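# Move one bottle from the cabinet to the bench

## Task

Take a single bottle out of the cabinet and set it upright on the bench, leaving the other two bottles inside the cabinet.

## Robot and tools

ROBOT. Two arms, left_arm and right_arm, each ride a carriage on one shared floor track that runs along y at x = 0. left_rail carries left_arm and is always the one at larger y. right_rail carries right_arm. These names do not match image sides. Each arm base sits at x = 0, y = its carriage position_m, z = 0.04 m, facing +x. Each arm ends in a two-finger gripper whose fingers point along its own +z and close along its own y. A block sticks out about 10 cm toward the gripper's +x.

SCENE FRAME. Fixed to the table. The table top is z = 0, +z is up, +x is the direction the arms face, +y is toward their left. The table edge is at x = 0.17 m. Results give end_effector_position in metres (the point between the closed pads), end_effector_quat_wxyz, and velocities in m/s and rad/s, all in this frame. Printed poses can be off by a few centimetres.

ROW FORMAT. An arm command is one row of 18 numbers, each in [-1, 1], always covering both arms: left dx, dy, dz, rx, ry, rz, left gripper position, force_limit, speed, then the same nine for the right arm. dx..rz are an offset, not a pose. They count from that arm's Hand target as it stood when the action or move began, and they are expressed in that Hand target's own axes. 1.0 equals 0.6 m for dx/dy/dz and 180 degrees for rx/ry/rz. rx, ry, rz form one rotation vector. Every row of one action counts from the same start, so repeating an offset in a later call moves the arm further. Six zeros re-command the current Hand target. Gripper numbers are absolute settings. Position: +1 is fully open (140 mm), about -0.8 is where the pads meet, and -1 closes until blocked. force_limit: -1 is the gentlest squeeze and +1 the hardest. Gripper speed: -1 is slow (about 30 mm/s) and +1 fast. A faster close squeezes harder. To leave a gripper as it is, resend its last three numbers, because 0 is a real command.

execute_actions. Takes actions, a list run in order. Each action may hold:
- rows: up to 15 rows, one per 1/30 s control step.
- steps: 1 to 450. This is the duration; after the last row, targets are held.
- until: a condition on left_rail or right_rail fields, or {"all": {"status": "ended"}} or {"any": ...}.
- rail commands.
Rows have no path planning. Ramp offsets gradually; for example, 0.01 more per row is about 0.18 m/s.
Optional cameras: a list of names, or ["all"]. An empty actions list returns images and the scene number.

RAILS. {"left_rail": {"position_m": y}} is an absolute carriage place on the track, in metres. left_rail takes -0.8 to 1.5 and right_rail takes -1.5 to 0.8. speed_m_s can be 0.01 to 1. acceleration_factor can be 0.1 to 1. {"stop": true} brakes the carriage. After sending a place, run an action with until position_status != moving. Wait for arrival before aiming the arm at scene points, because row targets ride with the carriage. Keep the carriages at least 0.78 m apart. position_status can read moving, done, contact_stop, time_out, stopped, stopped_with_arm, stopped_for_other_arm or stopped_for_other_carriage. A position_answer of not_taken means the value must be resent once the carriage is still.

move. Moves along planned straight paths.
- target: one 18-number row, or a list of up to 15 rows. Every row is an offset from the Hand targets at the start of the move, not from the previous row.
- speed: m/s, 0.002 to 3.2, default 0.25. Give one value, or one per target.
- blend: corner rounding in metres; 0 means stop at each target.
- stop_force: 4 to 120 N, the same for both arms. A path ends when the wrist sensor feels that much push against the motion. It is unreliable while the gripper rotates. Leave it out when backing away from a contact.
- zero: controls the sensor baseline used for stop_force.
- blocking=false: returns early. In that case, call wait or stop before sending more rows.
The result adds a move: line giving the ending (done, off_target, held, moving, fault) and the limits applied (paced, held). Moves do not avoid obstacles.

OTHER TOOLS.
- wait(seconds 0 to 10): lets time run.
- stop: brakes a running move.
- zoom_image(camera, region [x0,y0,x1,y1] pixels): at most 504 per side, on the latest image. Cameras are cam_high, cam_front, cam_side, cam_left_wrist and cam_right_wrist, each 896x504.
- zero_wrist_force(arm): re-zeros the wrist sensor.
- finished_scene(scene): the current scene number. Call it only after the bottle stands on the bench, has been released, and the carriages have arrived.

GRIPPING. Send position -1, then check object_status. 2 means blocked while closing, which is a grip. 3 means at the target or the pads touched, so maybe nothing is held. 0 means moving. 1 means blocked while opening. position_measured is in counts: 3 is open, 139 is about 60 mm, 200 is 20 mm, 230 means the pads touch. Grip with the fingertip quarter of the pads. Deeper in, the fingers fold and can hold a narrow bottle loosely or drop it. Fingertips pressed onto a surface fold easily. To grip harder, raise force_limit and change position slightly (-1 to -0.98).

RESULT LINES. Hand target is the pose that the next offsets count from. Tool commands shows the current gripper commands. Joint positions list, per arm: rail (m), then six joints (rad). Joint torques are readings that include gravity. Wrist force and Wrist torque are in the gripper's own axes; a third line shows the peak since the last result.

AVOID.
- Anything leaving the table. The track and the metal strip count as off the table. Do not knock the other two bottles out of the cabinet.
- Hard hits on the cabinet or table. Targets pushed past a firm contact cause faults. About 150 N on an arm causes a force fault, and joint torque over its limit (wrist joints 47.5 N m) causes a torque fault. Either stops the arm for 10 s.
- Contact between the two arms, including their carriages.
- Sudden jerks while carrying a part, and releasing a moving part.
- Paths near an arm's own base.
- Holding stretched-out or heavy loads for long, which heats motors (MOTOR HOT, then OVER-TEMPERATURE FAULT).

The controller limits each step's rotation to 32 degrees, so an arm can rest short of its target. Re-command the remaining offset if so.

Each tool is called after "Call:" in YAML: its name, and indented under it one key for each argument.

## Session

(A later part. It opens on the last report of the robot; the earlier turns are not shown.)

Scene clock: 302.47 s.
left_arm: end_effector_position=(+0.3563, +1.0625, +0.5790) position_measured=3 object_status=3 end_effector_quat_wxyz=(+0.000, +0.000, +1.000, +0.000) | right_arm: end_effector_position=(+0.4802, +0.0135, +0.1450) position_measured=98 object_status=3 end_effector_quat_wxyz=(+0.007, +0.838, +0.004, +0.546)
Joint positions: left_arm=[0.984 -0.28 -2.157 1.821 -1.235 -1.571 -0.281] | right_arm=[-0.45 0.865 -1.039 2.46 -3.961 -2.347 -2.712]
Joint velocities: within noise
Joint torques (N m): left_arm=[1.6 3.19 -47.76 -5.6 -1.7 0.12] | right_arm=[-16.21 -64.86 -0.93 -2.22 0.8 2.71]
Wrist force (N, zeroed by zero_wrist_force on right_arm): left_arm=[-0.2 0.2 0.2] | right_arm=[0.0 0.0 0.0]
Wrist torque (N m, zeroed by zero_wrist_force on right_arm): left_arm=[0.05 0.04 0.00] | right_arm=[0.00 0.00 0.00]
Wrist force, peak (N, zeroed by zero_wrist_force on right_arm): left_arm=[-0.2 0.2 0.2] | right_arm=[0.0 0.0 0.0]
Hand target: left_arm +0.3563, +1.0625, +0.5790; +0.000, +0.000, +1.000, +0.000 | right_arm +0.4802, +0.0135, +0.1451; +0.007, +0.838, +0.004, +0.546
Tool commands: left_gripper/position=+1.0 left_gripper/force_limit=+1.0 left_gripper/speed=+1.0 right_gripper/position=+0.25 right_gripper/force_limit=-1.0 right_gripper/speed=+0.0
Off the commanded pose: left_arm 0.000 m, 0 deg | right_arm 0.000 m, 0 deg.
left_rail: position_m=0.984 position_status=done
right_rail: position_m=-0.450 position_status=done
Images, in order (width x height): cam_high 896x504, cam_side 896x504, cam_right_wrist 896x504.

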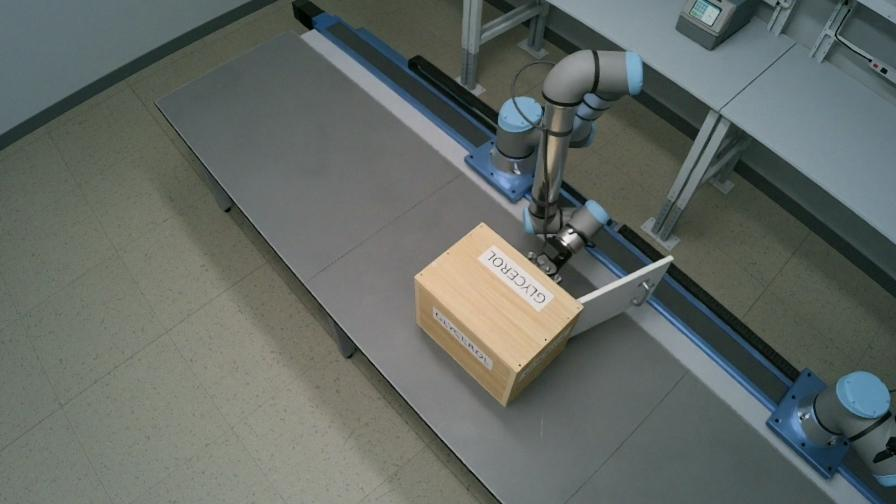

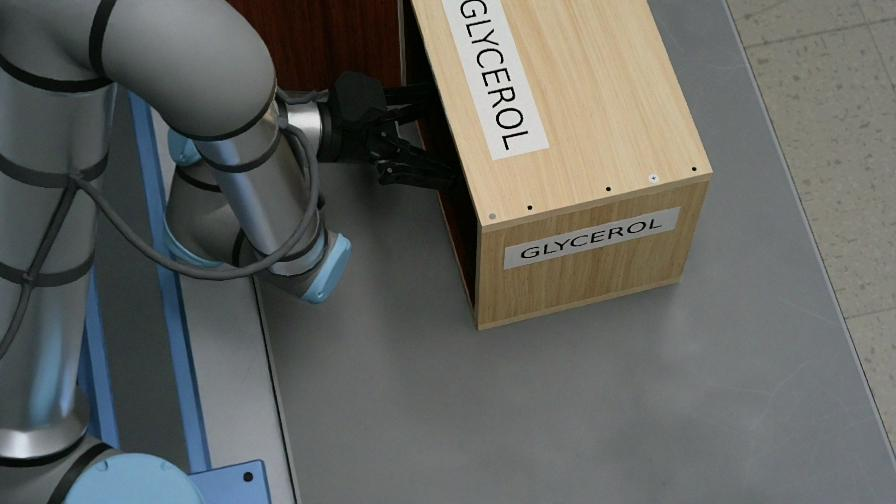

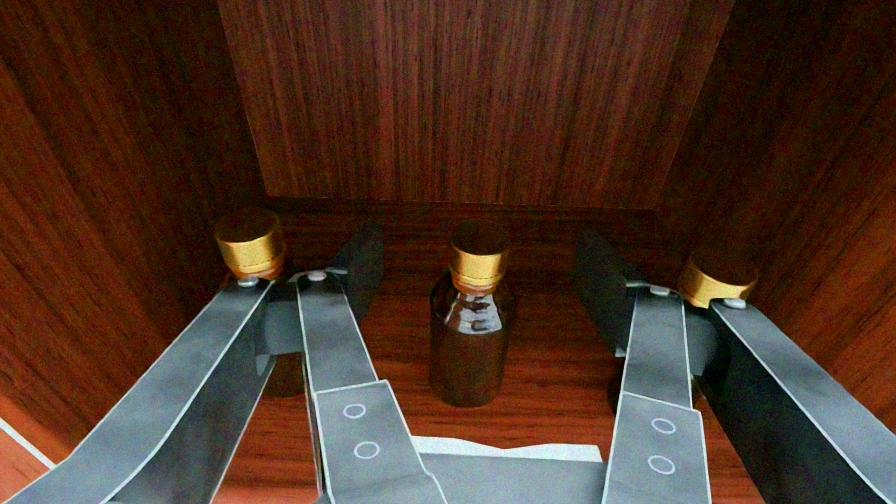

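Call:
move:
  target: [0,0,0,0,0,0,1,1,1,-0.0516,0.004,0.127,0,0,0,0.25,-1,0]
  speed: 0.05
  stop_force: 12
  cameras: ["cam_right_wrist","cam_side"]

Scene clock: 313.90 s.
left_arm: end_effector_position=(+0.3563, +1.0625, +0.5790) position_measured=3 object_status=3 end_effector_quat_wxyz=(+0.000, +0.000, +1.000, +0.000) | right_arm: end_effector_position=(+0.5374, +0.0101, +0.0860) position_measured=98 object_status=3 end_effector_quat_wxyz=(+0.007, +0.838, +0.004, +0.546)
Joint positions: left_arm=[0.984 -0.28 -2.157 1.821 -1.235 -1.571 -0.281] | right_arm=[-0.45 0.772 -0.879 2.397 -4.104 -2.269 -2.78]
Joint torques (N m): left_arm=[0.87 3.34 -48.51 -5.87 -1.6 0.14] | right_arm=[-15.3 -51.38 -16.05 -7.61 1.17 -2.02]
Wrist force (N, zeroed by zero_wrist_force on right_arm): left_arm=[-0.1 0.1 0.1] | right_arm=[0.1 0.6 -0.4]
Wrist torque (N m, zeroed by zero_wrist_force on right_arm): left_arm=[0.04 0.01 0.00] | right_arm=[0.14 -0.03 0.17]
Wrist force, peak (N, zeroed by zero_wrist_force on right_arm): left_arm=[-0.4 0.4 0.3] | right_arm=[0.4 0.4 -1.3]
Hand target: left_arm +0.3563, +1.0625, +0.5790; +0.000, +0.000, +1.000, +0.000 | right_arm +0.5374, +0.0101, +0.0860; +0.007, +0.838, +0.004, +0.546
Off the commanded pose: left_arm 0.000 m, 0 deg | right_arm 0.000 m, 0 deg.
left_rail: position_m=0.984 position_status=done
right_rail: position_m=-0.450 position_status=done
move: done
Images, in order (width x height): cam_side 896x504, cam_right_wrist 896x504.

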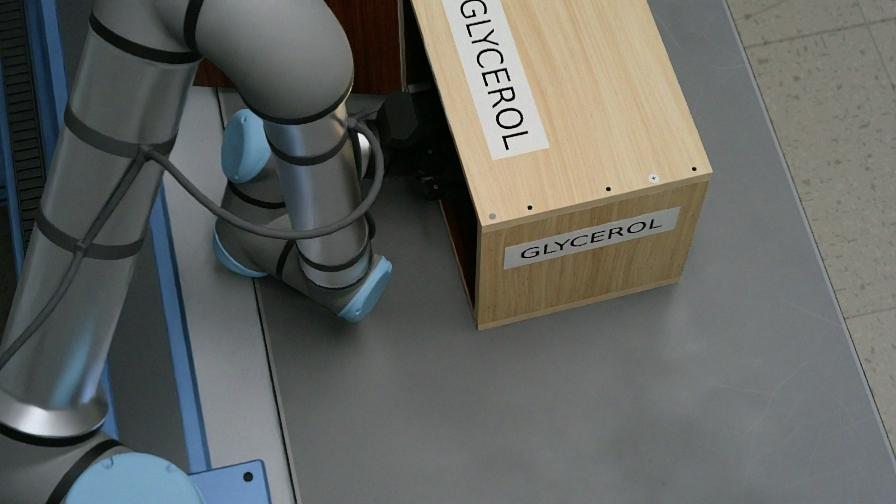

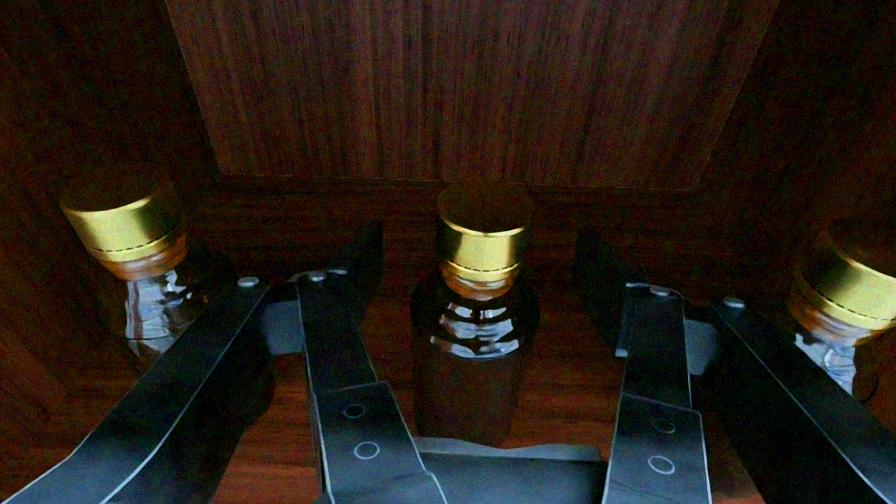

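Call:
move:
  target: [0,0,0,0,0,0,1,1,1,-0.015,0,0.0157,0,0,0,0.25,-1,0]
  speed: 0.04
  stop_force: 12

Call:
execute_actions:
  actions:
    - {"rows":[[0,0,0,0,0,0,1,1,1,0,0,0,0,0,0,-1,-0.1,-1]],"steps":100}
  cameras: ["cam_right_wrist"]

Scene clock: 326.77 s.
left_arm: end_effector_position=(+0.3563, +1.0625, +0.5790) position_measured=3 object_status=3 end_effector_quat_wxyz=(+0.000, +0.000, +1.000, +0.000) | right_arm: end_effector_position=(+0.5424, +0.0099, +0.0740) position_measured=98 object_status=3 end_effector_quat_wxyz=(+0.007, +0.838, +0.004, +0.546)
Joint positions: left_arm=[0.984 -0.28 -2.157 1.821 -1.235 -1.571 -0.281] | right_arm=[-0.45 0.764 -0.849 2.387 -4.127 -2.263 -2.785]
Joint torques (N m): left_arm=[0.84 3.03 -48.76 -5.89 -1.57 0.01] | right_arm=[-15.88 -54.4 -16.1 -8.07 0.97 -2.27]
Wrist force (N, zeroed by zero_wrist_force on right_arm): left_arm=[-0.2 0.4 0.1] | right_arm=[-0.3 0.2 -0.2]
Wrist torque (N m, zeroed by zero_wrist_force on right_arm): left_arm=[0.11 0.06 0.00] | right_arm=[0.04 0.05 0.17]
Wrist force, peak (N, zeroed by zero_wrist_force on right_arm): left_arm=[-0.5 0.1 0.6] | right_arm=[-0.3 0.9 -0.6]
Hand target: left_arm +0.3563, +1.0625, +0.5790; +0.000, +0.000, +1.000, +0.000 | right_arm +0.5424, +0.0099, +0.0740; +0.007, +0.838, +0.004, +0.546
Off the commanded pose: left_arm 0.000 m, 0 deg | right_arm 0.000 m, 0 deg.
left_rail: position_m=0.984 position_status=done
right_rail: position_m=-0.450 position_status=done
move: done

Scene clock: 330.30 s.
left_arm: end_effector_position=(+0.3563, +1.0625, +0.5790) position_measured=3 object_status=3 end_effector_quat_wxyz=(+0.000, +0.000, +1.000, +0.000) | right_arm: end_effector_position=(+0.5424, +0.0099, +0.0740) position_measured=254 object_status=3 end_effector_quat_wxyz=(+0.007, +0.838, +0.004, +0.546)
Joint positions: left_arm=[0.984 -0.28 -2.157 1.821 -1.235 -1.571 -0.281] | right_arm=[-0.45 0.764 -0.849 2.387 -4.127 -2.263 -2.785]
Joint torques (N m): left_arm=[1.63 3.15 -49 -6.06 -1.82 -0.09] | right_arm=[-10.68 -64.93 -3.39 -2.27 -1.98 -2.14]
Wrist force (N, zeroed by zero_wrist_force on right_arm): left_arm=[-0.3 0.3 0.5] | right_arm=[-0.5 0.6 0.0]
Wrist torque (N m, zeroed by zero_wrist_force on right_arm): left_arm=[0.09 0.07 0.00] | right_arm=[0.17 0.10 0.17]
Wrist force, peak (N, zeroed by zero_wrist_force on right_arm): left_arm=[-0.5 0.5 0.2] | right_arm=[-2.7 0.4 0.5]
Hand target: left_arm +0.3563, +1.0625, +0.5790; +0.000, +0.000, +1.000, +0.000 | right_arm +0.5424, +0.0099, +0.0740; +0.007, +0.838, +0.004, +0.546
Off the commanded pose: left_arm 0.000 m, 0 deg | right_arm 0.000 m, 0 deg.
left_rail: position_m=0.984 position_status=done
right_rail: position_m=-0.450 position_status=done
Images, in order (width x height): cam_right_wrist 896x504.

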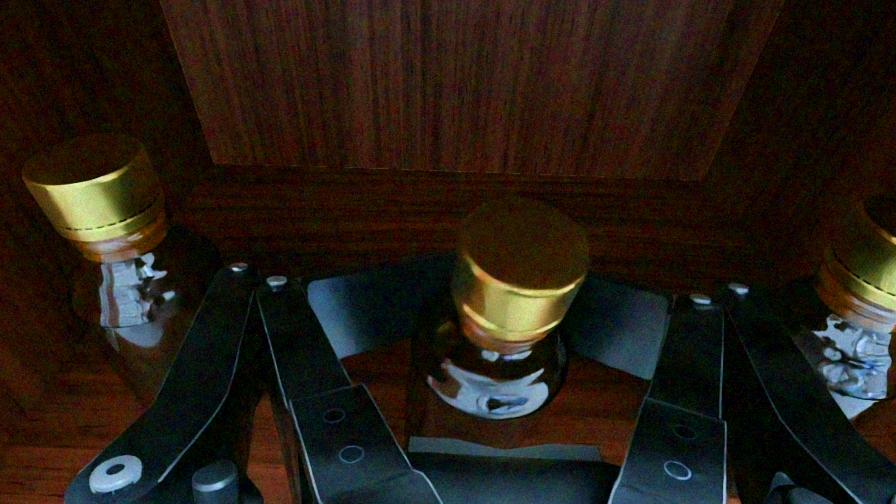

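Call:
execute_actions:
  actions:
    - {"rows":[[0,0,0,0,0,0,1,1,1,0,0,0,0,0,0,0.25,-1,-1]],"steps":75}
  cameras: ["cam_right_wrist","cam_front"]

Scene clock: 337.03 s.
left_arm: end_effector_position=(+0.3563, +1.0625, +0.5790) position_measured=3 object_status=3 end_effector_quat_wxyz=(+0.000, +0.000, +1.000, +0.000) | right_arm: end_effector_position=(+0.5424, +0.0099, +0.0740) position_measured=98 object_status=0 end_effector_quat_wxyz=(+0.007, +0.838, +0.004, +0.546)
Joint positions: left_arm=[0.984 -0.28 -2.157 1.821 -1.235 -1.571 -0.281] | right_arm=[-0.45 0.764 -0.849 2.387 -4.127 -2.263 -2.785]
Joint torques (N m): left_arm=[1.14 4.27 -49.14 -6.23 -1.79 0.03] | right_arm=[1.07 -67.68 2.05 -3.16 -0.71 -1.4]
Wrist force (N, zeroed by zero_wrist_force on right_arm): left_arm=[0.0 0.2 0.3] | right_arm=[0.0 0.7 0.2]
Wrist torque (N m, zeroed by zero_wrist_force on right_arm): left_arm=[0.05 -0.01 0.00] | right_arm=[0.15 0.00 0.17]
Wrist force, peak (N, zeroed by zero_wrist_force on right_arm): left_arm=[-0.3 -0.2 0.7] | right_arm=[1.0 0.2 -2.4]
Hand target: left_arm +0.3563, +1.0625, +0.5790; +0.000, +0.000, +1.000, +0.000 | right_arm +0.5424, +0.0099, +0.0740; +0.007, +0.838, +0.004, +0.546
Off the commanded pose: left_arm 0.000 m, 0 deg | right_arm 0.000 m, 0 deg.
left_rail: position_m=0.984 position_status=done
right_rail: position_m=-0.450 position_status=done
Images, in order (width x height): cam_front 896x504, cam_right_wrist 896x504.

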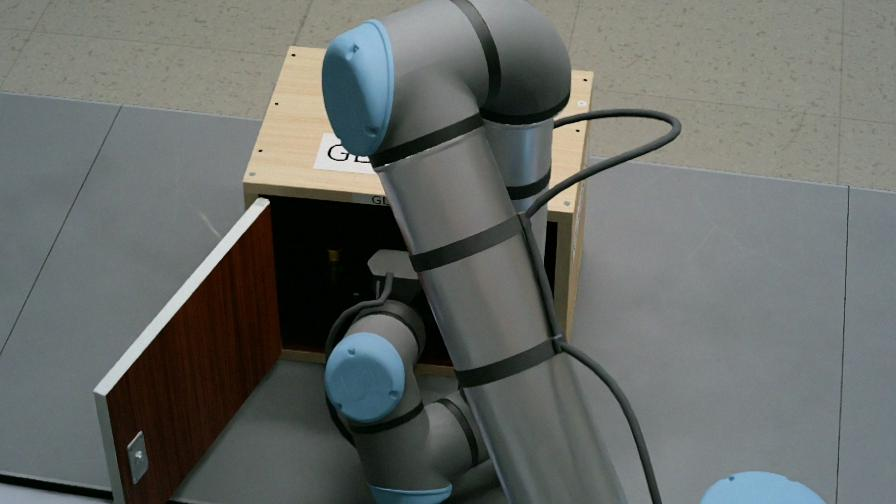

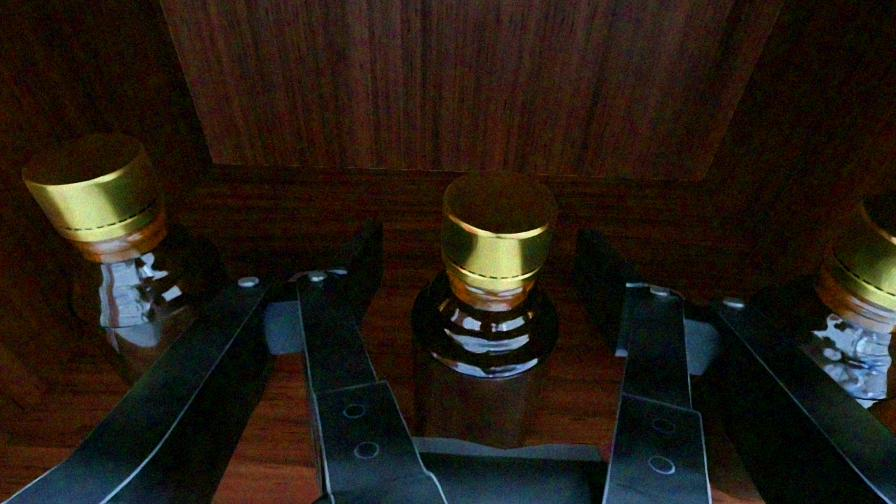

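Call:
move:
  target: [0,0,0,0,0,0,1,1,1,-0.0236,0,-0.0534,0,0,0,0.25,-1,-1]
  speed: 0.05

Call:
execute_actions:
  actions:
    - {"rows":[[0,0,0,0,0,0,1,1,1,0,0,0,0,0,0,-1,-0.3,-1]],"steps":70}
  cameras: ["cam_right_wrist"]

Scene clock: 351.03 s.
left_arm: end_effector_position=(+0.3563, +1.0625, +0.5790) position_measured=3 object_status=3 end_effector_quat_wxyz=(+0.000, +0.000, +1.000, +0.000) | right_arm: end_effector_position=(+0.5075, +0.0099, +0.0740) position_measured=98 object_status=3 end_effector_quat_wxyz=(+0.007, +0.838, +0.004, +0.546)
Joint positions: left_arm=[0.984 -0.28 -2.157 1.821 -1.235 -1.571 -0.281] | right_arm=[-0.45 0.816 -0.854 2.419 -4.131 -2.307 -2.749]
Joint torques (N m): left_arm=[0.02 3.25 -48.91 -6.1 -1.74 0.13] | right_arm=[11.81 -69.8 4.98 -2.01 -2.96 2.69]
Wrist force (N, zeroed by zero_wrist_force on right_arm): left_arm=[0.1 -0.1 -0.4] | right_arm=[0.1 0.1 -0.4]
Wrist torque (N m, zeroed by zero_wrist_force on right_arm): left_arm=[-0.02 -0.02 0.00] | right_arm=[0.03 -0.03 0.00]
Wrist force, peak (N, zeroed by zero_wrist_force on right_arm): left_arm=[-0.7 0.0 0.3] | right_arm=[-0.5 0.4 -1.0]
Hand target: left_arm +0.3563, +1.0625, +0.5790; +0.000, +0.000, +1.000, +0.000 | right_arm +0.5074, +0.0099, +0.0740; +0.007, +0.838, +0.004, +0.546
Off the commanded pose: left_arm 0.000 m, 0 deg | right_arm 0.000 m, 0 deg.
left_rail: position_m=0.984 position_status=done
right_rail: position_m=-0.450 position_status=done
move: done

Scene clock: 353.57 s.
left_arm: end_effector_position=(+0.3563, +1.0625, +0.5790) position_measured=3 object_status=3 end_effector_quat_wxyz=(+0.000, +0.000, +1.000, +0.000) | right_arm: end_effector_position=(+0.5074, +0.0099, +0.0740) position_measured=198 object_status=2 end_effector_quat_wxyz=(+0.007, +0.838, +0.004, +0.546)
Joint positions: left_arm=[0.984 -0.28 -2.157 1.821 -1.235 -1.571 -0.281] | right_arm=[-0.45 0.816 -0.854 2.419 -4.131 -2.307 -2.749]
Joint torques (N m): left_arm=[0.63 3.29 -48.98 -6.53 -1.5 0.05] | right_arm=[5.3 -67.9 1.16 -6.15 -0.22 1.94]
Wrist force (N, zeroed by zero_wrist_force on right_arm): left_arm=[-0.2 0.4 0.2] | right_arm=[5.4 0.7 0.4]
Wrist torque (N m, zeroed by zero_wrist_force on right_arm): left_arm=[0.10 0.05 0.00] | right_arm=[0.11 0.03 -0.02]
Wrist force, peak (N, zeroed by zero_wrist_force on right_arm): left_arm=[-0.3 0.6 0.2] | right_arm=[5.9 1.0 0.4]
Hand target: left_arm +0.3563, +1.0625, +0.5790; +0.000, +0.000, +1.000, +0.000 | right_arm +0.5074, +0.0099, +0.0740; +0.007, +0.838, +0.004, +0.546
Off the commanded pose: left_arm 0.000 m, 0 deg | right_arm 0.000 m, 0 deg.
left_rail: position_m=0.984 position_status=done
right_rail: position_m=-0.450 position_status=done
Images, in order (width x height): cam_right_wrist 896x504.

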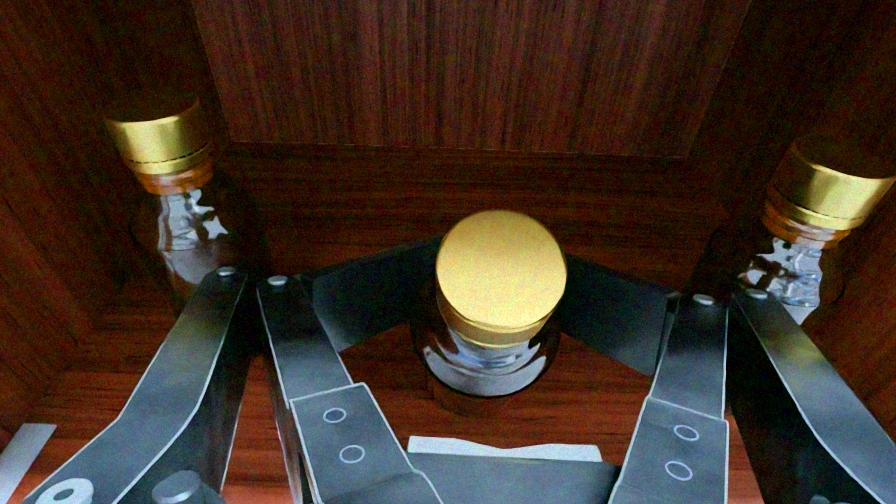

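Call:
execute_actions:
  actions:
    - {"rows":[[0,0,0,0,0,0,1,1,1,0,0,0,0,0,0,0.25,-1,-1]],"steps":60}

Call:
move:
  target: [0,0,0,0,0,0,1,1,1,-0.0236,0,-0.0534,0,0,0,0.25,-1,-1]
  speed: 0.05
  cameras: ["cam_right_wrist"]

Scene clock: 367.60 s.
left_arm: end_effector_position=(+0.3563, +1.0625, +0.5790) position_measured=3 object_status=3 end_effector_quat_wxyz=(+0.000, +0.000, +1.000, +0.000) | right_arm: end_effector_position=(+0.5074, +0.0099, +0.0739) position_measured=98 object_status=0 end_effector_quat_wxyz=(+0.007, +0.838, +0.004, +0.546)
Joint positions: left_arm=[0.984 -0.28 -2.157 1.821 -1.235 -1.571 -0.281] | right_arm=[-0.45 0.816 -0.854 2.419 -4.131 -2.307 -2.749]
Joint torques (N m): left_arm=[0.75 3.5 -49.73 -6.43 -1.73 -0.06] | right_arm=[-4.56 -68.24 -12.84 -7.8 -2.35 -0.81]
Wrist force (N, zeroed by zero_wrist_force on right_arm): left_arm=[-0.2 -0.1 0.1] | right_arm=[0.8 -0.5 -0.3]
Wrist torque (N m, zeroed by zero_wrist_force on right_arm): left_arm=[-0.01 0.04 0.00] | right_arm=[-0.11 -0.17 0.00]
Wrist force, peak (N, zeroed by zero_wrist_force on right_arm): left_arm=[-0.8 0.3 -0.2] | right_arm=[5.7 0.5 0.7]
Hand target: left_arm +0.3563, +1.0625, +0.5790; +0.000, +0.000, +1.000, +0.000 | right_arm +0.5074, +0.0099, +0.0740; +0.007, +0.838, +0.004, +0.546
Off the commanded pose: left_arm 0.000 m, 0 deg | right_arm 0.000 m, 0 deg.
left_rail: position_m=0.984 position_status=done
right_rail: position_m=-0.450 position_status=done

Scene clock: 368.73 s.
left_arm: end_effector_position=(+0.3563, +1.0625, +0.5790) position_measured=3 object_status=3 end_effector_quat_wxyz=(+0.000, +0.000, +1.000, +0.000) | right_arm: end_effector_position=(+0.4724, +0.0099, +0.0739) position_measured=98 object_status=3 end_effector_quat_wxyz=(+0.007, +0.838, +0.004, +0.546)
Joint positions: left_arm=[0.984 -0.28 -2.157 1.821 -1.235 -1.571 -0.281] | right_arm=[-0.45 0.872 -0.858 2.449 -4.126 -2.354 -2.705]
Joint torques (N m): left_arm=[0.99 4.44 -49.13 -6.28 -1.57 -0.24] | right_arm=[9.78 -70.8 6.72 -1.65 -2.62 2.15]
Wrist force (N, zeroed by zero_wrist_force on right_arm): left_arm=[-0.4 -0.1 0.3] | right_arm=[0.4 -1.1 -0.5]
Wrist torque (N m, zeroed by zero_wrist_force on right_arm): left_arm=[-0.01 0.09 0.00] | right_arm=[-0.26 -0.08 -0.01]
Wrist force, peak (N, zeroed by zero_wrist_force on right_arm): left_arm=[-0.6 0.0 0.1] | right_arm=[1.0 -1.1 -0.8]
Hand target: left_arm +0.3563, +1.0625, +0.5790; +0.000, +0.000, +1.000, +0.000 | right_arm +0.4723, +0.0099, +0.0739; +0.007, +0.838, +0.004, +0.546
Off the commanded pose: left_arm 0.000 m, 0 deg | right_arm 0.000 m, 0 deg.
left_rail: position_m=0.984 position_status=done
right_rail: position_m=-0.450 position_status=done
move: done
Images, in order (width x height): cam_right_wrist 896x504.

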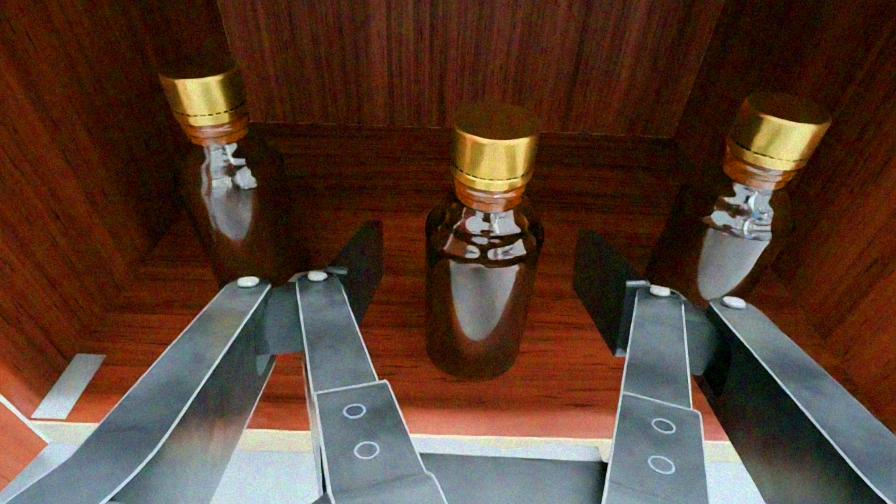

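Call:
move:
  target: [0,0,0,0,0,0,1,1,1,0.0175,0.002,0.0397,0,0,0,0.25,-1,-1]
  speed: 0.05

Call:
execute_actions:
  actions:
    - {"rows":[[0,0,0,0,0,0,1,1,1,0,0,0,0,0,0,-1,-0.5,-1]],"steps":70}
  cameras: ["cam_right_wrist"]

Scene clock: 386.10 s.
left_arm: end_effector_position=(+0.3563, +1.0625, +0.5790) position_measured=3 object_status=3 end_effector_quat_wxyz=(+0.000, +0.000, +1.000, +0.000) | right_arm: end_effector_position=(+0.4982, +0.0087, +0.0739) position_measured=98 object_status=3 end_effector_quat_wxyz=(+0.007, +0.838, +0.004, +0.546)
Joint positions: left_arm=[0.984 -0.28 -2.157 1.821 -1.235 -1.571 -0.281] | right_arm=[-0.45 0.829 -0.855 2.429 -4.133 -2.318 -2.739]
Joint torques (N m): left_arm=[1.19 3.41 -49.52 -6.33 -1.84 -0.04] | right_arm=[-17.14 -51.15 -14.64 -7.68 1.02 -2.61]
Wrist force (N, zeroed by zero_wrist_force on right_arm): left_arm=[0.0 0.1 -0.3] | right_arm=[0.6 -0.6 -0.4]
Wrist torque (N m, zeroed by zero_wrist_force on right_arm): left_arm=[0.04 0.00 0.00] | right_arm=[-0.13 -0.11 0.15]
Wrist force, peak (N, zeroed by zero_wrist_force on right_arm): left_arm=[-0.1 0.2 0.7] | right_arm=[0.6 -0.8 -1.7]
Hand target: left_arm +0.3563, +1.0625, +0.5790; +0.000, +0.000, +1.000, +0.000 | right_arm +0.4984, +0.0087, +0.0739; +0.007, +0.838, +0.004, +0.546
Off the commanded pose: left_arm 0.000 m, 0 deg | right_arm 0.000 m, 0 deg.
left_rail: position_m=0.984 position_status=done
right_rail: position_m=-0.450 position_status=done
move: done

Scene clock: 389.50 s.
left_arm: end_effector_position=(+0.3563, +1.0625, +0.5790) position_measured=3 object_status=3 end_effector_quat_wxyz=(+0.000, +0.000, +1.000, +0.000) | right_arm: end_effector_position=(+0.4984, +0.0087, +0.0739) position_measured=252 object_status=0 end_effector_quat_wxyz=(+0.007, +0.838, +0.004, +0.546)
Joint positions: left_arm=[0.984 -0.28 -2.157 1.821 -1.235 -1.571 -0.281] | right_arm=[-0.45 0.828 -0.855 2.429 -4.133 -2.317 -2.739]
Joint torques (N m): left_arm=[1.29 3.14 -49.07 -6.44 -1.52 -0.16] | right_arm=[-11.92 -64.68 -5.18 -2.95 0.02 -2.23]
Wrist force (N, zeroed by zero_wrist_force on right_arm): left_arm=[-0.2 0.2 0.1] | right_arm=[0.6 -1.1 -0.7]
Wrist torque (N m, zeroed by zero_wrist_force on right_arm): left_arm=[0.06 0.05 0.00] | right_arm=[-0.24 -0.12 0.15]
Wrist force, peak (N, zeroed by zero_wrist_force on right_arm): left_arm=[-0.6 0.0 0.6] | right_arm=[12.7 -1.7 0.7]
Hand target: left_arm +0.3563, +1.0625, +0.5790; +0.000, +0.000, +1.000, +0.000 | right_arm +0.4984, +0.0087, +0.0739; +0.007, +0.838, +0.004, +0.546
Off the commanded pose: left_arm 0.000 m, 0 deg | right_arm 0.000 m, 0 deg.
left_rail: position_m=0.984 position_status=done
right_rail: position_m=-0.450 position_status=done
Images, in order (width x height): cam_right_wrist 896x504.

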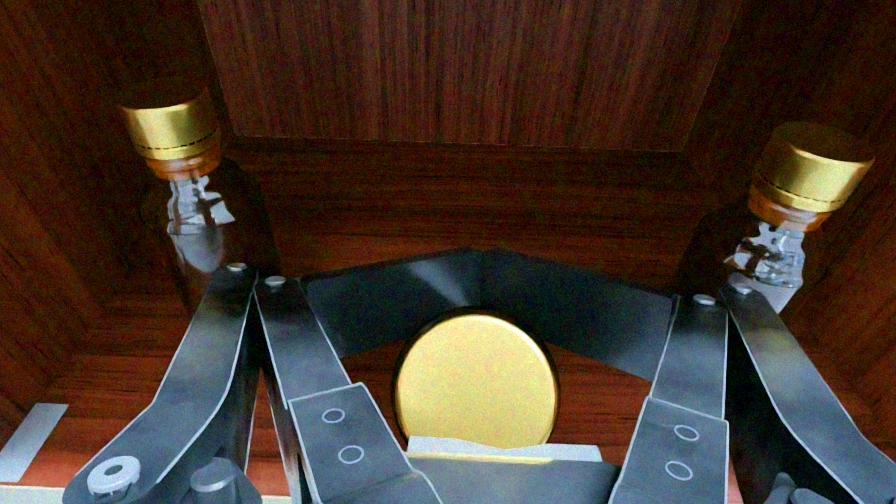

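Call:
move:
  target: [0,0,0,0,0,0,1,1,1,0.0297,0.0,0.067,0,0,0,-1,-0.5,-1]
  speed: 0.03

Call:
execute_actions:
  actions:
    - {"rows":[[0,0,0,0,0,0,1,1,1,0,0,0,0,0,0,0.25,-1,-1]],"steps":75}
  cameras: ["cam_right_wrist"]

Scene clock: 407.27 s.
left_arm: end_effector_position=(+0.3563, +1.0625, +0.5790) position_measured=3 object_status=3 end_effector_quat_wxyz=(+0.000, +0.000, +1.000, +0.000) | right_arm: end_effector_position=(+0.5422, +0.0087, +0.0740) position_measured=252 object_status=3 end_effector_quat_wxyz=(+0.007, +0.838, +0.004, +0.546)
Joint positions: left_arm=[0.984 -0.28 -2.157 1.821 -1.235 -1.571 -0.281] | right_arm=[-0.45 0.763 -0.849 2.389 -4.13 -2.262 -2.786]
Joint torques (N m): left_arm=[1.54 3.55 -49.49 -6.63 -1.86 -0.15] | right_arm=[-16.83 -53.22 -16.23 -1.46 1.15 -2.28]
Wrist force (N, zeroed by zero_wrist_force on right_arm): left_arm=[0.1 0.3 0.3] | right_arm=[0.8 -0.3 -0.4]
Wrist torque (N m, zeroed by zero_wrist_force on right_arm): left_arm=[0.08 -0.03 -0.01] | right_arm=[-0.07 -0.19 0.17]
Wrist force, peak (N, zeroed by zero_wrist_force on right_arm): left_arm=[-0.9 0.0 0.2] | right_arm=[1.3 -1.4 0.0]
Hand target: left_arm +0.3563, +1.0625, +0.5790; +0.000, +0.000, +1.000, +0.000 | right_arm +0.5423, +0.0087, +0.0740; +0.007, +0.838, +0.004, +0.546
Off the commanded pose: left_arm 0.000 m, 0 deg | right_arm 0.000 m, 0 deg.
left_rail: position_m=0.984 position_status=done
right_rail: position_m=-0.450 position_status=done
move: done

Scene clock: 410.73 s.
left_arm: end_effector_position=(+0.3563, +1.0625, +0.5790) position_measured=3 object_status=3 end_effector_quat_wxyz=(+0.000, +0.000, +1.000, +0.000) | right_arm: end_effector_position=(+0.5424, +0.0087, +0.0740) position_measured=98 object_status=0 end_effector_quat_wxyz=(+0.007, +0.838, +0.004, +0.546)
Joint positions: left_arm=[0.984 -0.28 -2.157 1.821 -1.235 -1.571 -0.281] | right_arm=[-0.45 0.762 -0.849 2.389 -4.13 -2.262 -2.787]
Joint torques (N m): left_arm=[2.85 2.34 -50.33 -6.79 -1.79 0.04] | right_arm=[0.39 -56.38 -0.79 -3.29 -2.1 1.76]
Wrist force (N, zeroed by zero_wrist_force on right_arm): left_arm=[-0.1 0.0 0.1] | right_arm=[0.6 -0.6 -0.2]
Wrist torque (N m, zeroed by zero_wrist_force on right_arm): left_arm=[0.03 0.03 0.00] | right_arm=[-0.14 -0.15 0.17]
Wrist force, peak (N, zeroed by zero_wrist_force on right_arm): left_arm=[-0.5 0.2 0.6] | right_arm=[2.7 -0.6 -2.0]
Hand target: left_arm +0.3563, +1.0625, +0.5790; +0.000, +0.000, +1.000, +0.000 | right_arm +0.5423, +0.0087, +0.0740; +0.007, +0.838, +0.004, +0.546
Off the commanded pose: left_arm 0.000 m, 0 deg | right_arm 0.000 m, 0 deg.
left_rail: position_m=0.984 position_status=done
right_rail: position_m=-0.450 position_status=done
Images, in order (width x height): cam_right_wrist 896x504.

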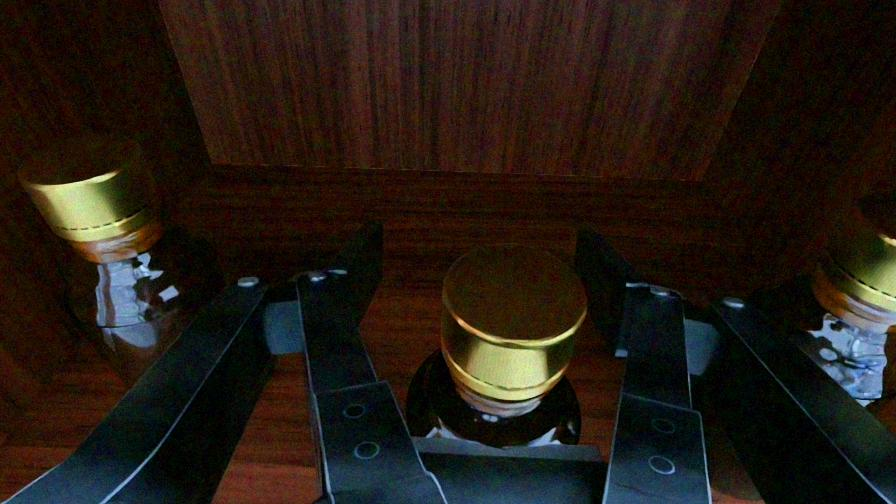

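Call:
move:
  target: [0,0,0,0,0,0,1,1,1,-0.0515,0.0,-0.1166,0,0,0,0.25,-1,-1]
  speed: 0.08
  cameras: ["cam_right_wrist"]

Scene clock: 416.93 s.
left_arm: end_effector_position=(+0.3563, +1.0625, +0.5790) position_measured=3 object_status=3 end_effector_quat_wxyz=(+0.000, +0.000, +1.000, +0.000) | right_arm: end_effector_position=(+0.4660, +0.0087, +0.0740) position_measured=98 object_status=3 end_effector_quat_wxyz=(+0.007, +0.838, +0.004, +0.546)
Joint positions: left_arm=[0.984 -0.28 -2.157 1.821 -1.235 -1.571 -0.281] | right_arm=[-0.45 0.882 -0.859 2.456 -4.127 -2.361 -2.698]
Joint torques (N m): left_arm=[1.68 4.01 -50.14 -6.88 -1.54 -0.19] | right_arm=[9.99 -71.18 8.4 -2.29 -2.44 2.8]
Wrist force (N, zeroed by zero_wrist_force on right_arm): left_arm=[-0.1 0.0 0.0] | right_arm=[1.0 -1.0 -0.3]
Wrist torque (N m, zeroed by zero_wrist_force on right_arm): left_arm=[0.01 0.02 0.00] | right_arm=[-0.22 -0.22 -0.01]
Wrist force, peak (N, zeroed by zero_wrist_force on right_arm): left_arm=[-0.5 0.3 0.7] | right_arm=[1.1 -1.3 -0.3]
Hand target: left_arm +0.3563, +1.0625, +0.5790; +0.000, +0.000, +1.000, +0.000 | right_arm +0.4659, +0.0087, +0.0740; +0.007, +0.838, +0.004, +0.546
Off the commanded pose: left_arm 0.000 m, 0 deg | right_arm 0.000 m, 0 deg.
left_rail: position_m=0.984 position_status=done
right_rail: position_m=-0.450 position_status=done
move: done
Images, in order (width x height): cam_right_wrist 896x504.

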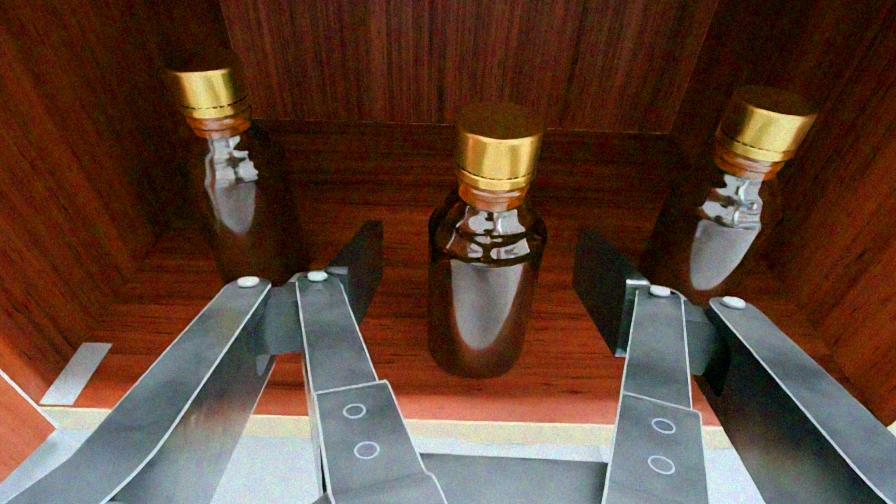

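Call:
move:
  target: [0,0,0,0,0,0,1,1,1,0.008,0.004,0.0183,0,0,0,0.25,-1,-1]
  speed: 0.05

Call:
execute_actions:
  actions:
    - {"rows":[[0,0,0,0,0,0,1,1,1,0,0,0,0,0,0,-1,-0.7,-1]],"steps":60}
  cameras: ["cam_right_wrist"]

Scene clock: 425.40 s.
left_arm: end_effector_position=(+0.3563, +1.0625, +0.5790) position_measured=3 object_status=3 end_effector_quat_wxyz=(+0.000, +0.000, +1.000, +0.000) | right_arm: end_effector_position=(+0.4777, +0.0064, +0.0740) position_measured=98 object_status=3 end_effector_quat_wxyz=(+0.007, +0.838, +0.004, +0.546)
Joint positions: left_arm=[0.984 -0.28 -2.157 1.821 -1.235 -1.571 -0.281] | right_arm=[-0.45 0.858 -0.857 2.45 -4.136 -2.342 -2.716]
Joint torques (N m): left_arm=[0.94 3.4 -49.95 -6.97 -1.62 -0.34] | right_arm=[-14.44 -49.79 -12.52 -8.04 1.22 -1.9]
Wrist force (N, zeroed by zero_wrist_force on right_arm): left_arm=[-0.4 0.3 -0.2] | right_arm=[0.7 -0.9 -0.2]
Wrist torque (N m, zeroed by zero_wrist_force on right_arm): left_arm=[0.08 0.09 -0.01] | right_arm=[-0.21 -0.16 0.15]
Wrist force, peak (N, zeroed by zero_wrist_force on right_arm): left_arm=[-0.7 0.3 -0.1] | right_arm=[0.7 -1.6 -0.2]
Hand target: left_arm +0.3563, +1.0625, +0.5790; +0.000, +0.000, +1.000, +0.000 | right_arm +0.4778, +0.0063, +0.0740; +0.007, +0.838, +0.004, +0.546
Off the commanded pose: left_arm 0.000 m, 0 deg | right_arm 0.000 m, 0 deg.
left_rail: position_m=0.984 position_status=done
right_rail: position_m=-0.450 position_status=done
move: done

Scene clock: 427.80 s.
left_arm: end_effector_position=(+0.3563, +1.0625, +0.5790) position_measured=3 object_status=3 end_effector_quat_wxyz=(+0.000, +0.000, +1.000, +0.000) | right_arm: end_effector_position=(+0.4779, +0.0063, +0.0740) position_measured=201 object_status=0 end_effector_quat_wxyz=(+0.007, +0.838, +0.004, +0.546)
Joint positions: left_arm=[0.984 -0.28 -2.157 1.821 -1.235 -1.571 -0.281] | right_arm=[-0.45 0.858 -0.857 2.45 -4.136 -2.342 -2.717]
Joint torques (N m): left_arm=[-0.38 1.98 -49.83 -6.65 -1.98 -0.07] | right_arm=[-14.46 -57.57 -6.54 -3.76 -1.36 -2.19]
Wrist force (N, zeroed by zero_wrist_force on right_arm): left_arm=[-0.1 -0.4 0.1] | right_arm=[6.0 -0.9 0.9]
Wrist torque (N m, zeroed by zero_wrist_force on right_arm): left_arm=[-0.08 0.03 0.00] | right_arm=[-0.27 -0.12 0.13]
Wrist force, peak (N, zeroed by zero_wrist_force on right_arm): left_arm=[-0.6 0.3 0.3] | right_arm=[6.4 -0.6 0.6]
Hand target: left_arm +0.3563, +1.0625, +0.5790; +0.000, +0.000, +1.000, +0.000 | right_arm +0.4778, +0.0063, +0.0740; +0.007, +0.838, +0.004, +0.546
Off the commanded pose: left_arm 0.000 m, 0 deg | right_arm 0.000 m, 0 deg.
left_rail: position_m=0.984 position_status=done
right_rail: position_m=-0.450 position_status=done
Images, in order (width x height): cam_right_wrist 896x504.

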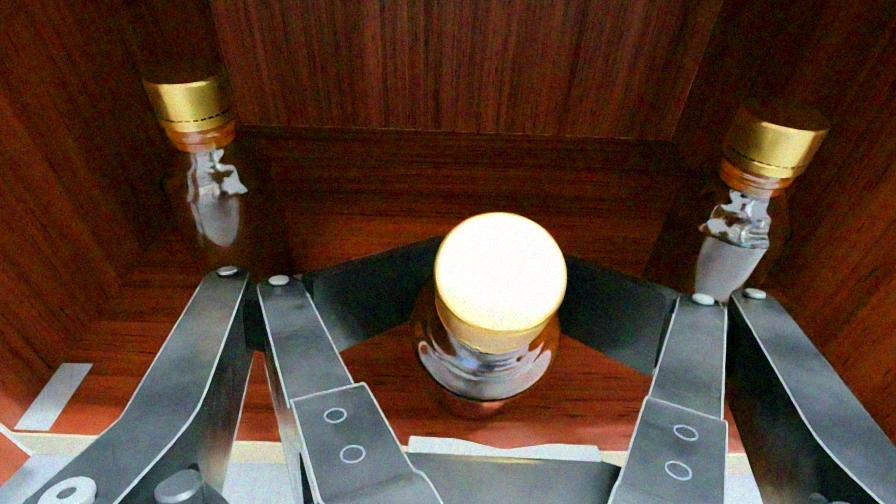

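Call:
execute_actions:
  actions:
    - {"rows":[[0,0,0,0,0,0,1,1,1,0,0,0,0,0,0,0.25,-1,-1]],"steps":60}

Call:
move:
  target: [0,0,0,0,0,0,1,1,1,-0.0175,0.0,-0.0397,0,0,0,0.25,-1,-1]
  speed: 0.08
  cameras: ["cam_right_wrist"]

Scene clock: 438.73 s.
left_arm: end_effector_position=(+0.3563, +1.0625, +0.5790) position_measured=3 object_status=3 end_effector_quat_wxyz=(+0.000, +0.000, +1.000, +0.000) | right_arm: end_effector_position=(+0.4778, +0.0063, +0.0740) position_measured=98 object_status=0 end_effector_quat_wxyz=(+0.007, +0.838, +0.004, +0.546)
Joint positions: left_arm=[0.984 -0.28 -2.157 1.821 -1.235 -1.571 -0.281] | right_arm=[-0.45 0.858 -0.857 2.45 -4.136 -2.342 -2.717]
Joint torques (N m): left_arm=[1.48 3.9 -50.57 -6.95 -1.53 -0.31] | right_arm=[-6.44 -65.52 -10.27 -7.72 -2.5 -1.38]
Wrist force (N, zeroed by zero_wrist_force on right_arm): left_arm=[-0.3 0.3 0.1] | right_arm=[0.7 -0.7 -0.2]
Wrist torque (N m, zeroed by zero_wrist_force on right_arm): left_arm=[0.07 0.06 0.00] | right_arm=[-0.17 -0.15 0.15]
Wrist force, peak (N, zeroed by zero_wrist_force on right_arm): left_arm=[-0.6 0.0 0.2] | right_arm=[6.6 -0.6 0.4]
Hand target: left_arm +0.3563, +1.0625, +0.5790; +0.000, +0.000, +1.000, +0.000 | right_arm +0.4778, +0.0063, +0.0740; +0.007, +0.838, +0.004, +0.546
Off the commanded pose: left_arm 0.000 m, 0 deg | right_arm 0.000 m, 0 deg.
left_rail: position_m=0.984 position_status=done
right_rail: position_m=-0.450 position_status=done

Scene clock: 439.63 s.
left_arm: end_effector_position=(+0.3563, +1.0625, +0.5790) position_measured=3 object_status=3 end_effector_quat_wxyz=(+0.000, +0.000, +1.000, +0.000) | right_arm: end_effector_position=(+0.4519, +0.0064, +0.0740) position_measured=98 object_status=3 end_effector_quat_wxyz=(+0.007, +0.838, +0.004, +0.546)
Joint positions: left_arm=[0.984 -0.28 -2.157 1.821 -1.235 -1.571 -0.281] | right_arm=[-0.45 0.903 -0.861 2.471 -4.128 -2.378 -2.681]
Joint torques (N m): left_arm=[1.26 4.43 -50.49 -7.37 -1.65 -0.29] | right_arm=[11.85 -69.63 7.54 -1.83 -2.82 2.89]
Wrist force (N, zeroed by zero_wrist_force on right_arm): left_arm=[0.0 0.1 -0.1] | right_arm=[0.8 -1.0 -0.2]
Wrist torque (N m, zeroed by zero_wrist_force on right_arm): left_arm=[0.03 0.01 0.00] | right_arm=[-0.22 -0.17 0.00]
Wrist force, peak (N, zeroed by zero_wrist_force on right_arm): left_arm=[-0.4 0.4 0.5] | right_arm=[1.4 -1.3 0.2]
Hand target: left_arm +0.3563, +1.0625, +0.5790; +0.000, +0.000, +1.000, +0.000 | right_arm +0.4518, +0.0064, +0.0740; +0.007, +0.838, +0.004, +0.546
Off the commanded pose: left_arm 0.000 m, 0 deg | right_arm 0.000 m, 0 deg.
left_rail: position_m=0.984 position_status=done
right_rail: position_m=-0.450 position_status=done
move: done
Images, in order (width x height): cam_right_wrist 896x504.

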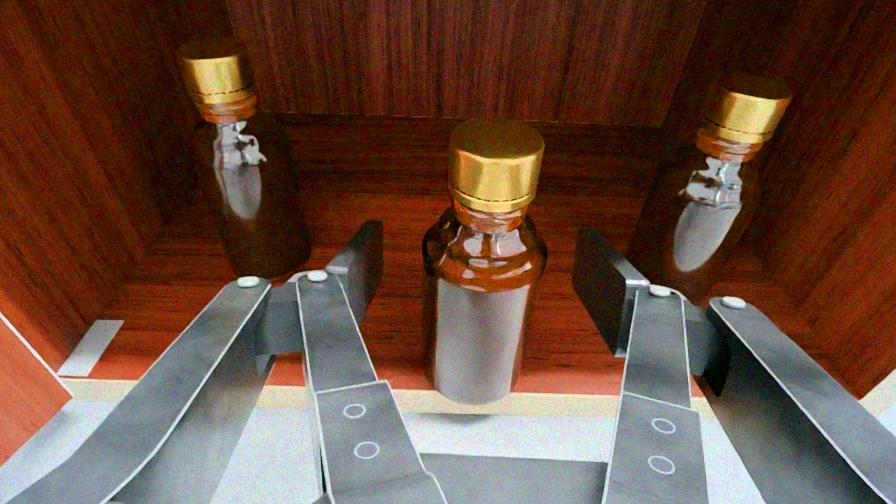

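Call:
move:
  target: [0,0,0,0,0,0,1,1,1,-0.0067,0.002,-0.0153,0,0,0,0.25,-1,-1]
  speed: 0.05

Call:
execute_actions:
  actions:
    - {"rows":[[0,0,0,0,0,0,1,1,1,0,0,0,0,0,0,-1,-0.7,-1]],"steps":55}
  cameras: ["cam_right_wrist"]

Scene clock: 447.87 s.
left_arm: end_effector_position=(+0.3563, +1.0625, +0.5790) position_measured=3 object_status=3 end_effector_quat_wxyz=(+0.000, +0.000, +1.000, +0.000) | right_arm: end_effector_position=(+0.4419, +0.0052, +0.0741) position_measured=98 object_status=3 end_effector_quat_wxyz=(+0.007, +0.838, +0.004, +0.546)
Joint positions: left_arm=[0.984 -0.28 -2.157 1.821 -1.235 -1.571 -0.281] | right_arm=[-0.45 0.919 -0.862 2.48 -4.126 -2.391 -2.667]
Joint torques (N m): left_arm=[1.83 3.25 -50.49 -6.98 -1.67 -0.22] | right_arm=[12.35 -70.01 7.06 -1.86 -3.15 2.87]
Wrist force (N, zeroed by zero_wrist_force on right_arm): left_arm=[-0.4 -0.3 0.3] | right_arm=[0.4 -1.0 -0.2]
Wrist torque (N m, zeroed by zero_wrist_force on right_arm): left_arm=[-0.05 0.09 0.00] | right_arm=[-0.23 -0.09 0.00]
Wrist force, peak (N, zeroed by zero_wrist_force on right_arm): left_arm=[-0.3 0.4 0.6] | right_arm=[0.8 -1.5 -0.6]
Hand target: left_arm +0.3563, +1.0625, +0.5790; +0.000, +0.000, +1.000, +0.000 | right_arm +0.4418, +0.0052, +0.0741; +0.007, +0.838, +0.004, +0.546
Off the commanded pose: left_arm 0.000 m, 0 deg | right_arm 0.000 m, 0 deg.
left_rail: position_m=0.984 position_status=done
right_rail: position_m=-0.450 position_status=done
move: done

Scene clock: 449.90 s.
left_arm: end_effector_position=(+0.3563, +1.0625, +0.5790) position_measured=3 object_status=3 end_effector_quat_wxyz=(+0.000, +0.000, +1.000, +0.000) | right_arm: end_effector_position=(+0.4418, +0.0052, +0.0741) position_measured=162 object_status=2 end_effector_quat_wxyz=(+0.007, +0.838, +0.004, +0.546)
Joint positions: left_arm=[0.984 -0.28 -2.157 1.821 -1.235 -1.571 -0.281] | right_arm=[-0.45 0.919 -0.862 2.48 -4.125 -2.392 -2.666]
Joint torques (N m): left_arm=[1.29 3.38 -50.7 -7.11 -1.61 -0.08] | right_arm=[6.89 -62.8 6.96 -1.94 -1.99 1.93]
Wrist force (N, zeroed by zero_wrist_force on right_arm): left_arm=[0.0 0.2 -0.1] | right_arm=[2.2 -2.7 -1.2]
Wrist torque (N m, zeroed by zero_wrist_force on right_arm): left_arm=[0.06 0.00 0.00] | right_arm=[-0.17 -0.08 0.16]
Wrist force, peak (N, zeroed by zero_wrist_force on right_arm): left_arm=[-0.1 0.6 0.2] | right_arm=[2.7 -2.9 -1.3]
Hand target: left_arm +0.3563, +1.0625, +0.5790; +0.000, +0.000, +1.000, +0.000 | right_arm +0.4418, +0.0052, +0.0741; +0.007, +0.838, +0.004, +0.546
Off the commanded pose: left_arm 0.000 m, 0 deg | right_arm 0.000 m, 0 deg.
left_rail: position_m=0.984 position_status=done
right_rail: position_m=-0.450 position_status=done
Images, in order (width x height): cam_right_wrist 896x504.

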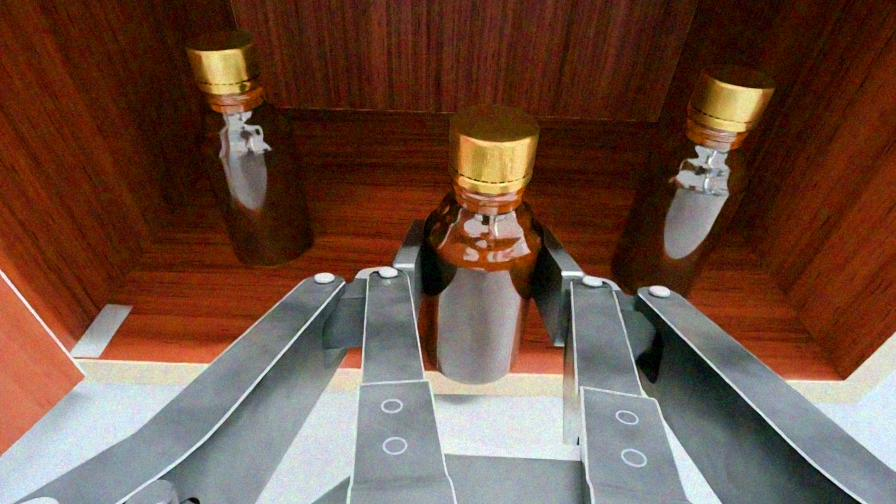

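Call:
move:
  target:
    - [0,0,0,0,0,0,1,1,1,0.0458,0,-0.0202,0,0,0,-1,-0.7,-1]
    - [0,0,0,0,0,0,1,1,1,-0.006,0,-0.1377,0,0,0,-1,-0.7,-1]
  speed: 0.06
  cameras: ["cam_right_wrist","cam_front"]

Scene clock: 468.87 s.
left_arm: end_effector_position=(+0.3563, +1.0625, +0.5790) position_measured=3 object_status=3 end_effector_quat_wxyz=(+0.000, +0.000, +1.000, +0.000) | right_arm: end_effector_position=(+0.3648, +0.0057, +0.1041) position_measured=162 object_status=2 end_effector_quat_wxyz=(+0.007, +0.838, +0.004, +0.546)
Joint positions: left_arm=[0.984 -0.28 -2.157 1.821 -1.235 -1.571 -0.281] | right_arm=[-0.45 1.068 -0.968 2.542 -3.967 -2.507 -2.518]
Joint torques (N m): left_arm=[1.63 2.98 -50.72 -7.24 -1.81 -0.19] | right_arm=[11.85 -67.81 5.81 -2.54 -3.34 2.97]
Wrist force (N, zeroed by zero_wrist_force on right_arm): left_arm=[0.0 0.1 0.1] | right_arm=[-1.8 -0.8 0.2]
Wrist torque (N m, zeroed by zero_wrist_force on right_arm): left_arm=[0.04 0.00 0.00] | right_arm=[-0.16 -0.15 0.00]
Wrist force, peak (N, zeroed by zero_wrist_force on right_arm): left_arm=[-0.4 0.6 0.3] | right_arm=[3.0 -2.9 -1.3]
Hand target: left_arm +0.3563, +1.0625, +0.5790; +0.000, +0.000, +1.000, +0.000 | right_arm +0.3648, +0.0057, +0.1041; +0.007, +0.838, +0.004, +0.546
Off the commanded pose: left_arm 0.000 m, 0 deg | right_arm 0.000 m, 0 deg.
left_rail: position_m=0.984 position_status=done
right_rail: position_m=-0.450 position_status=done
move: done
Images, in order (width x height): cam_front 896x504, cam_right_wrist 896x504.

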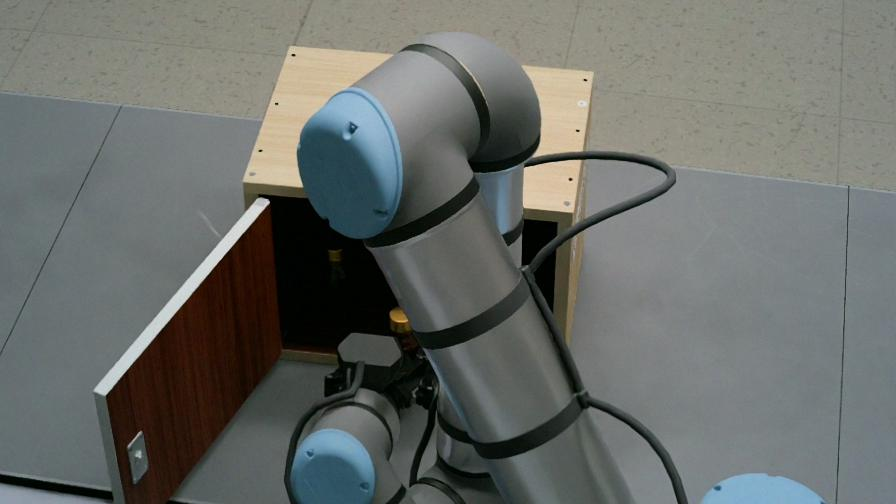

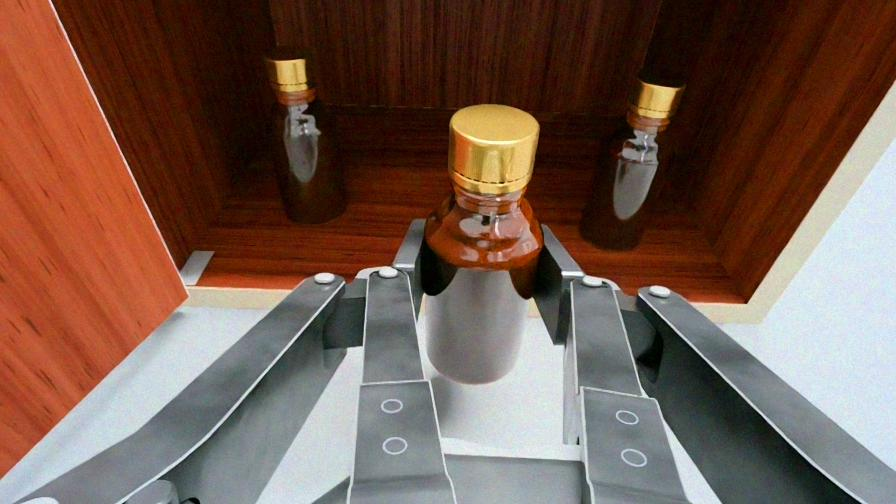

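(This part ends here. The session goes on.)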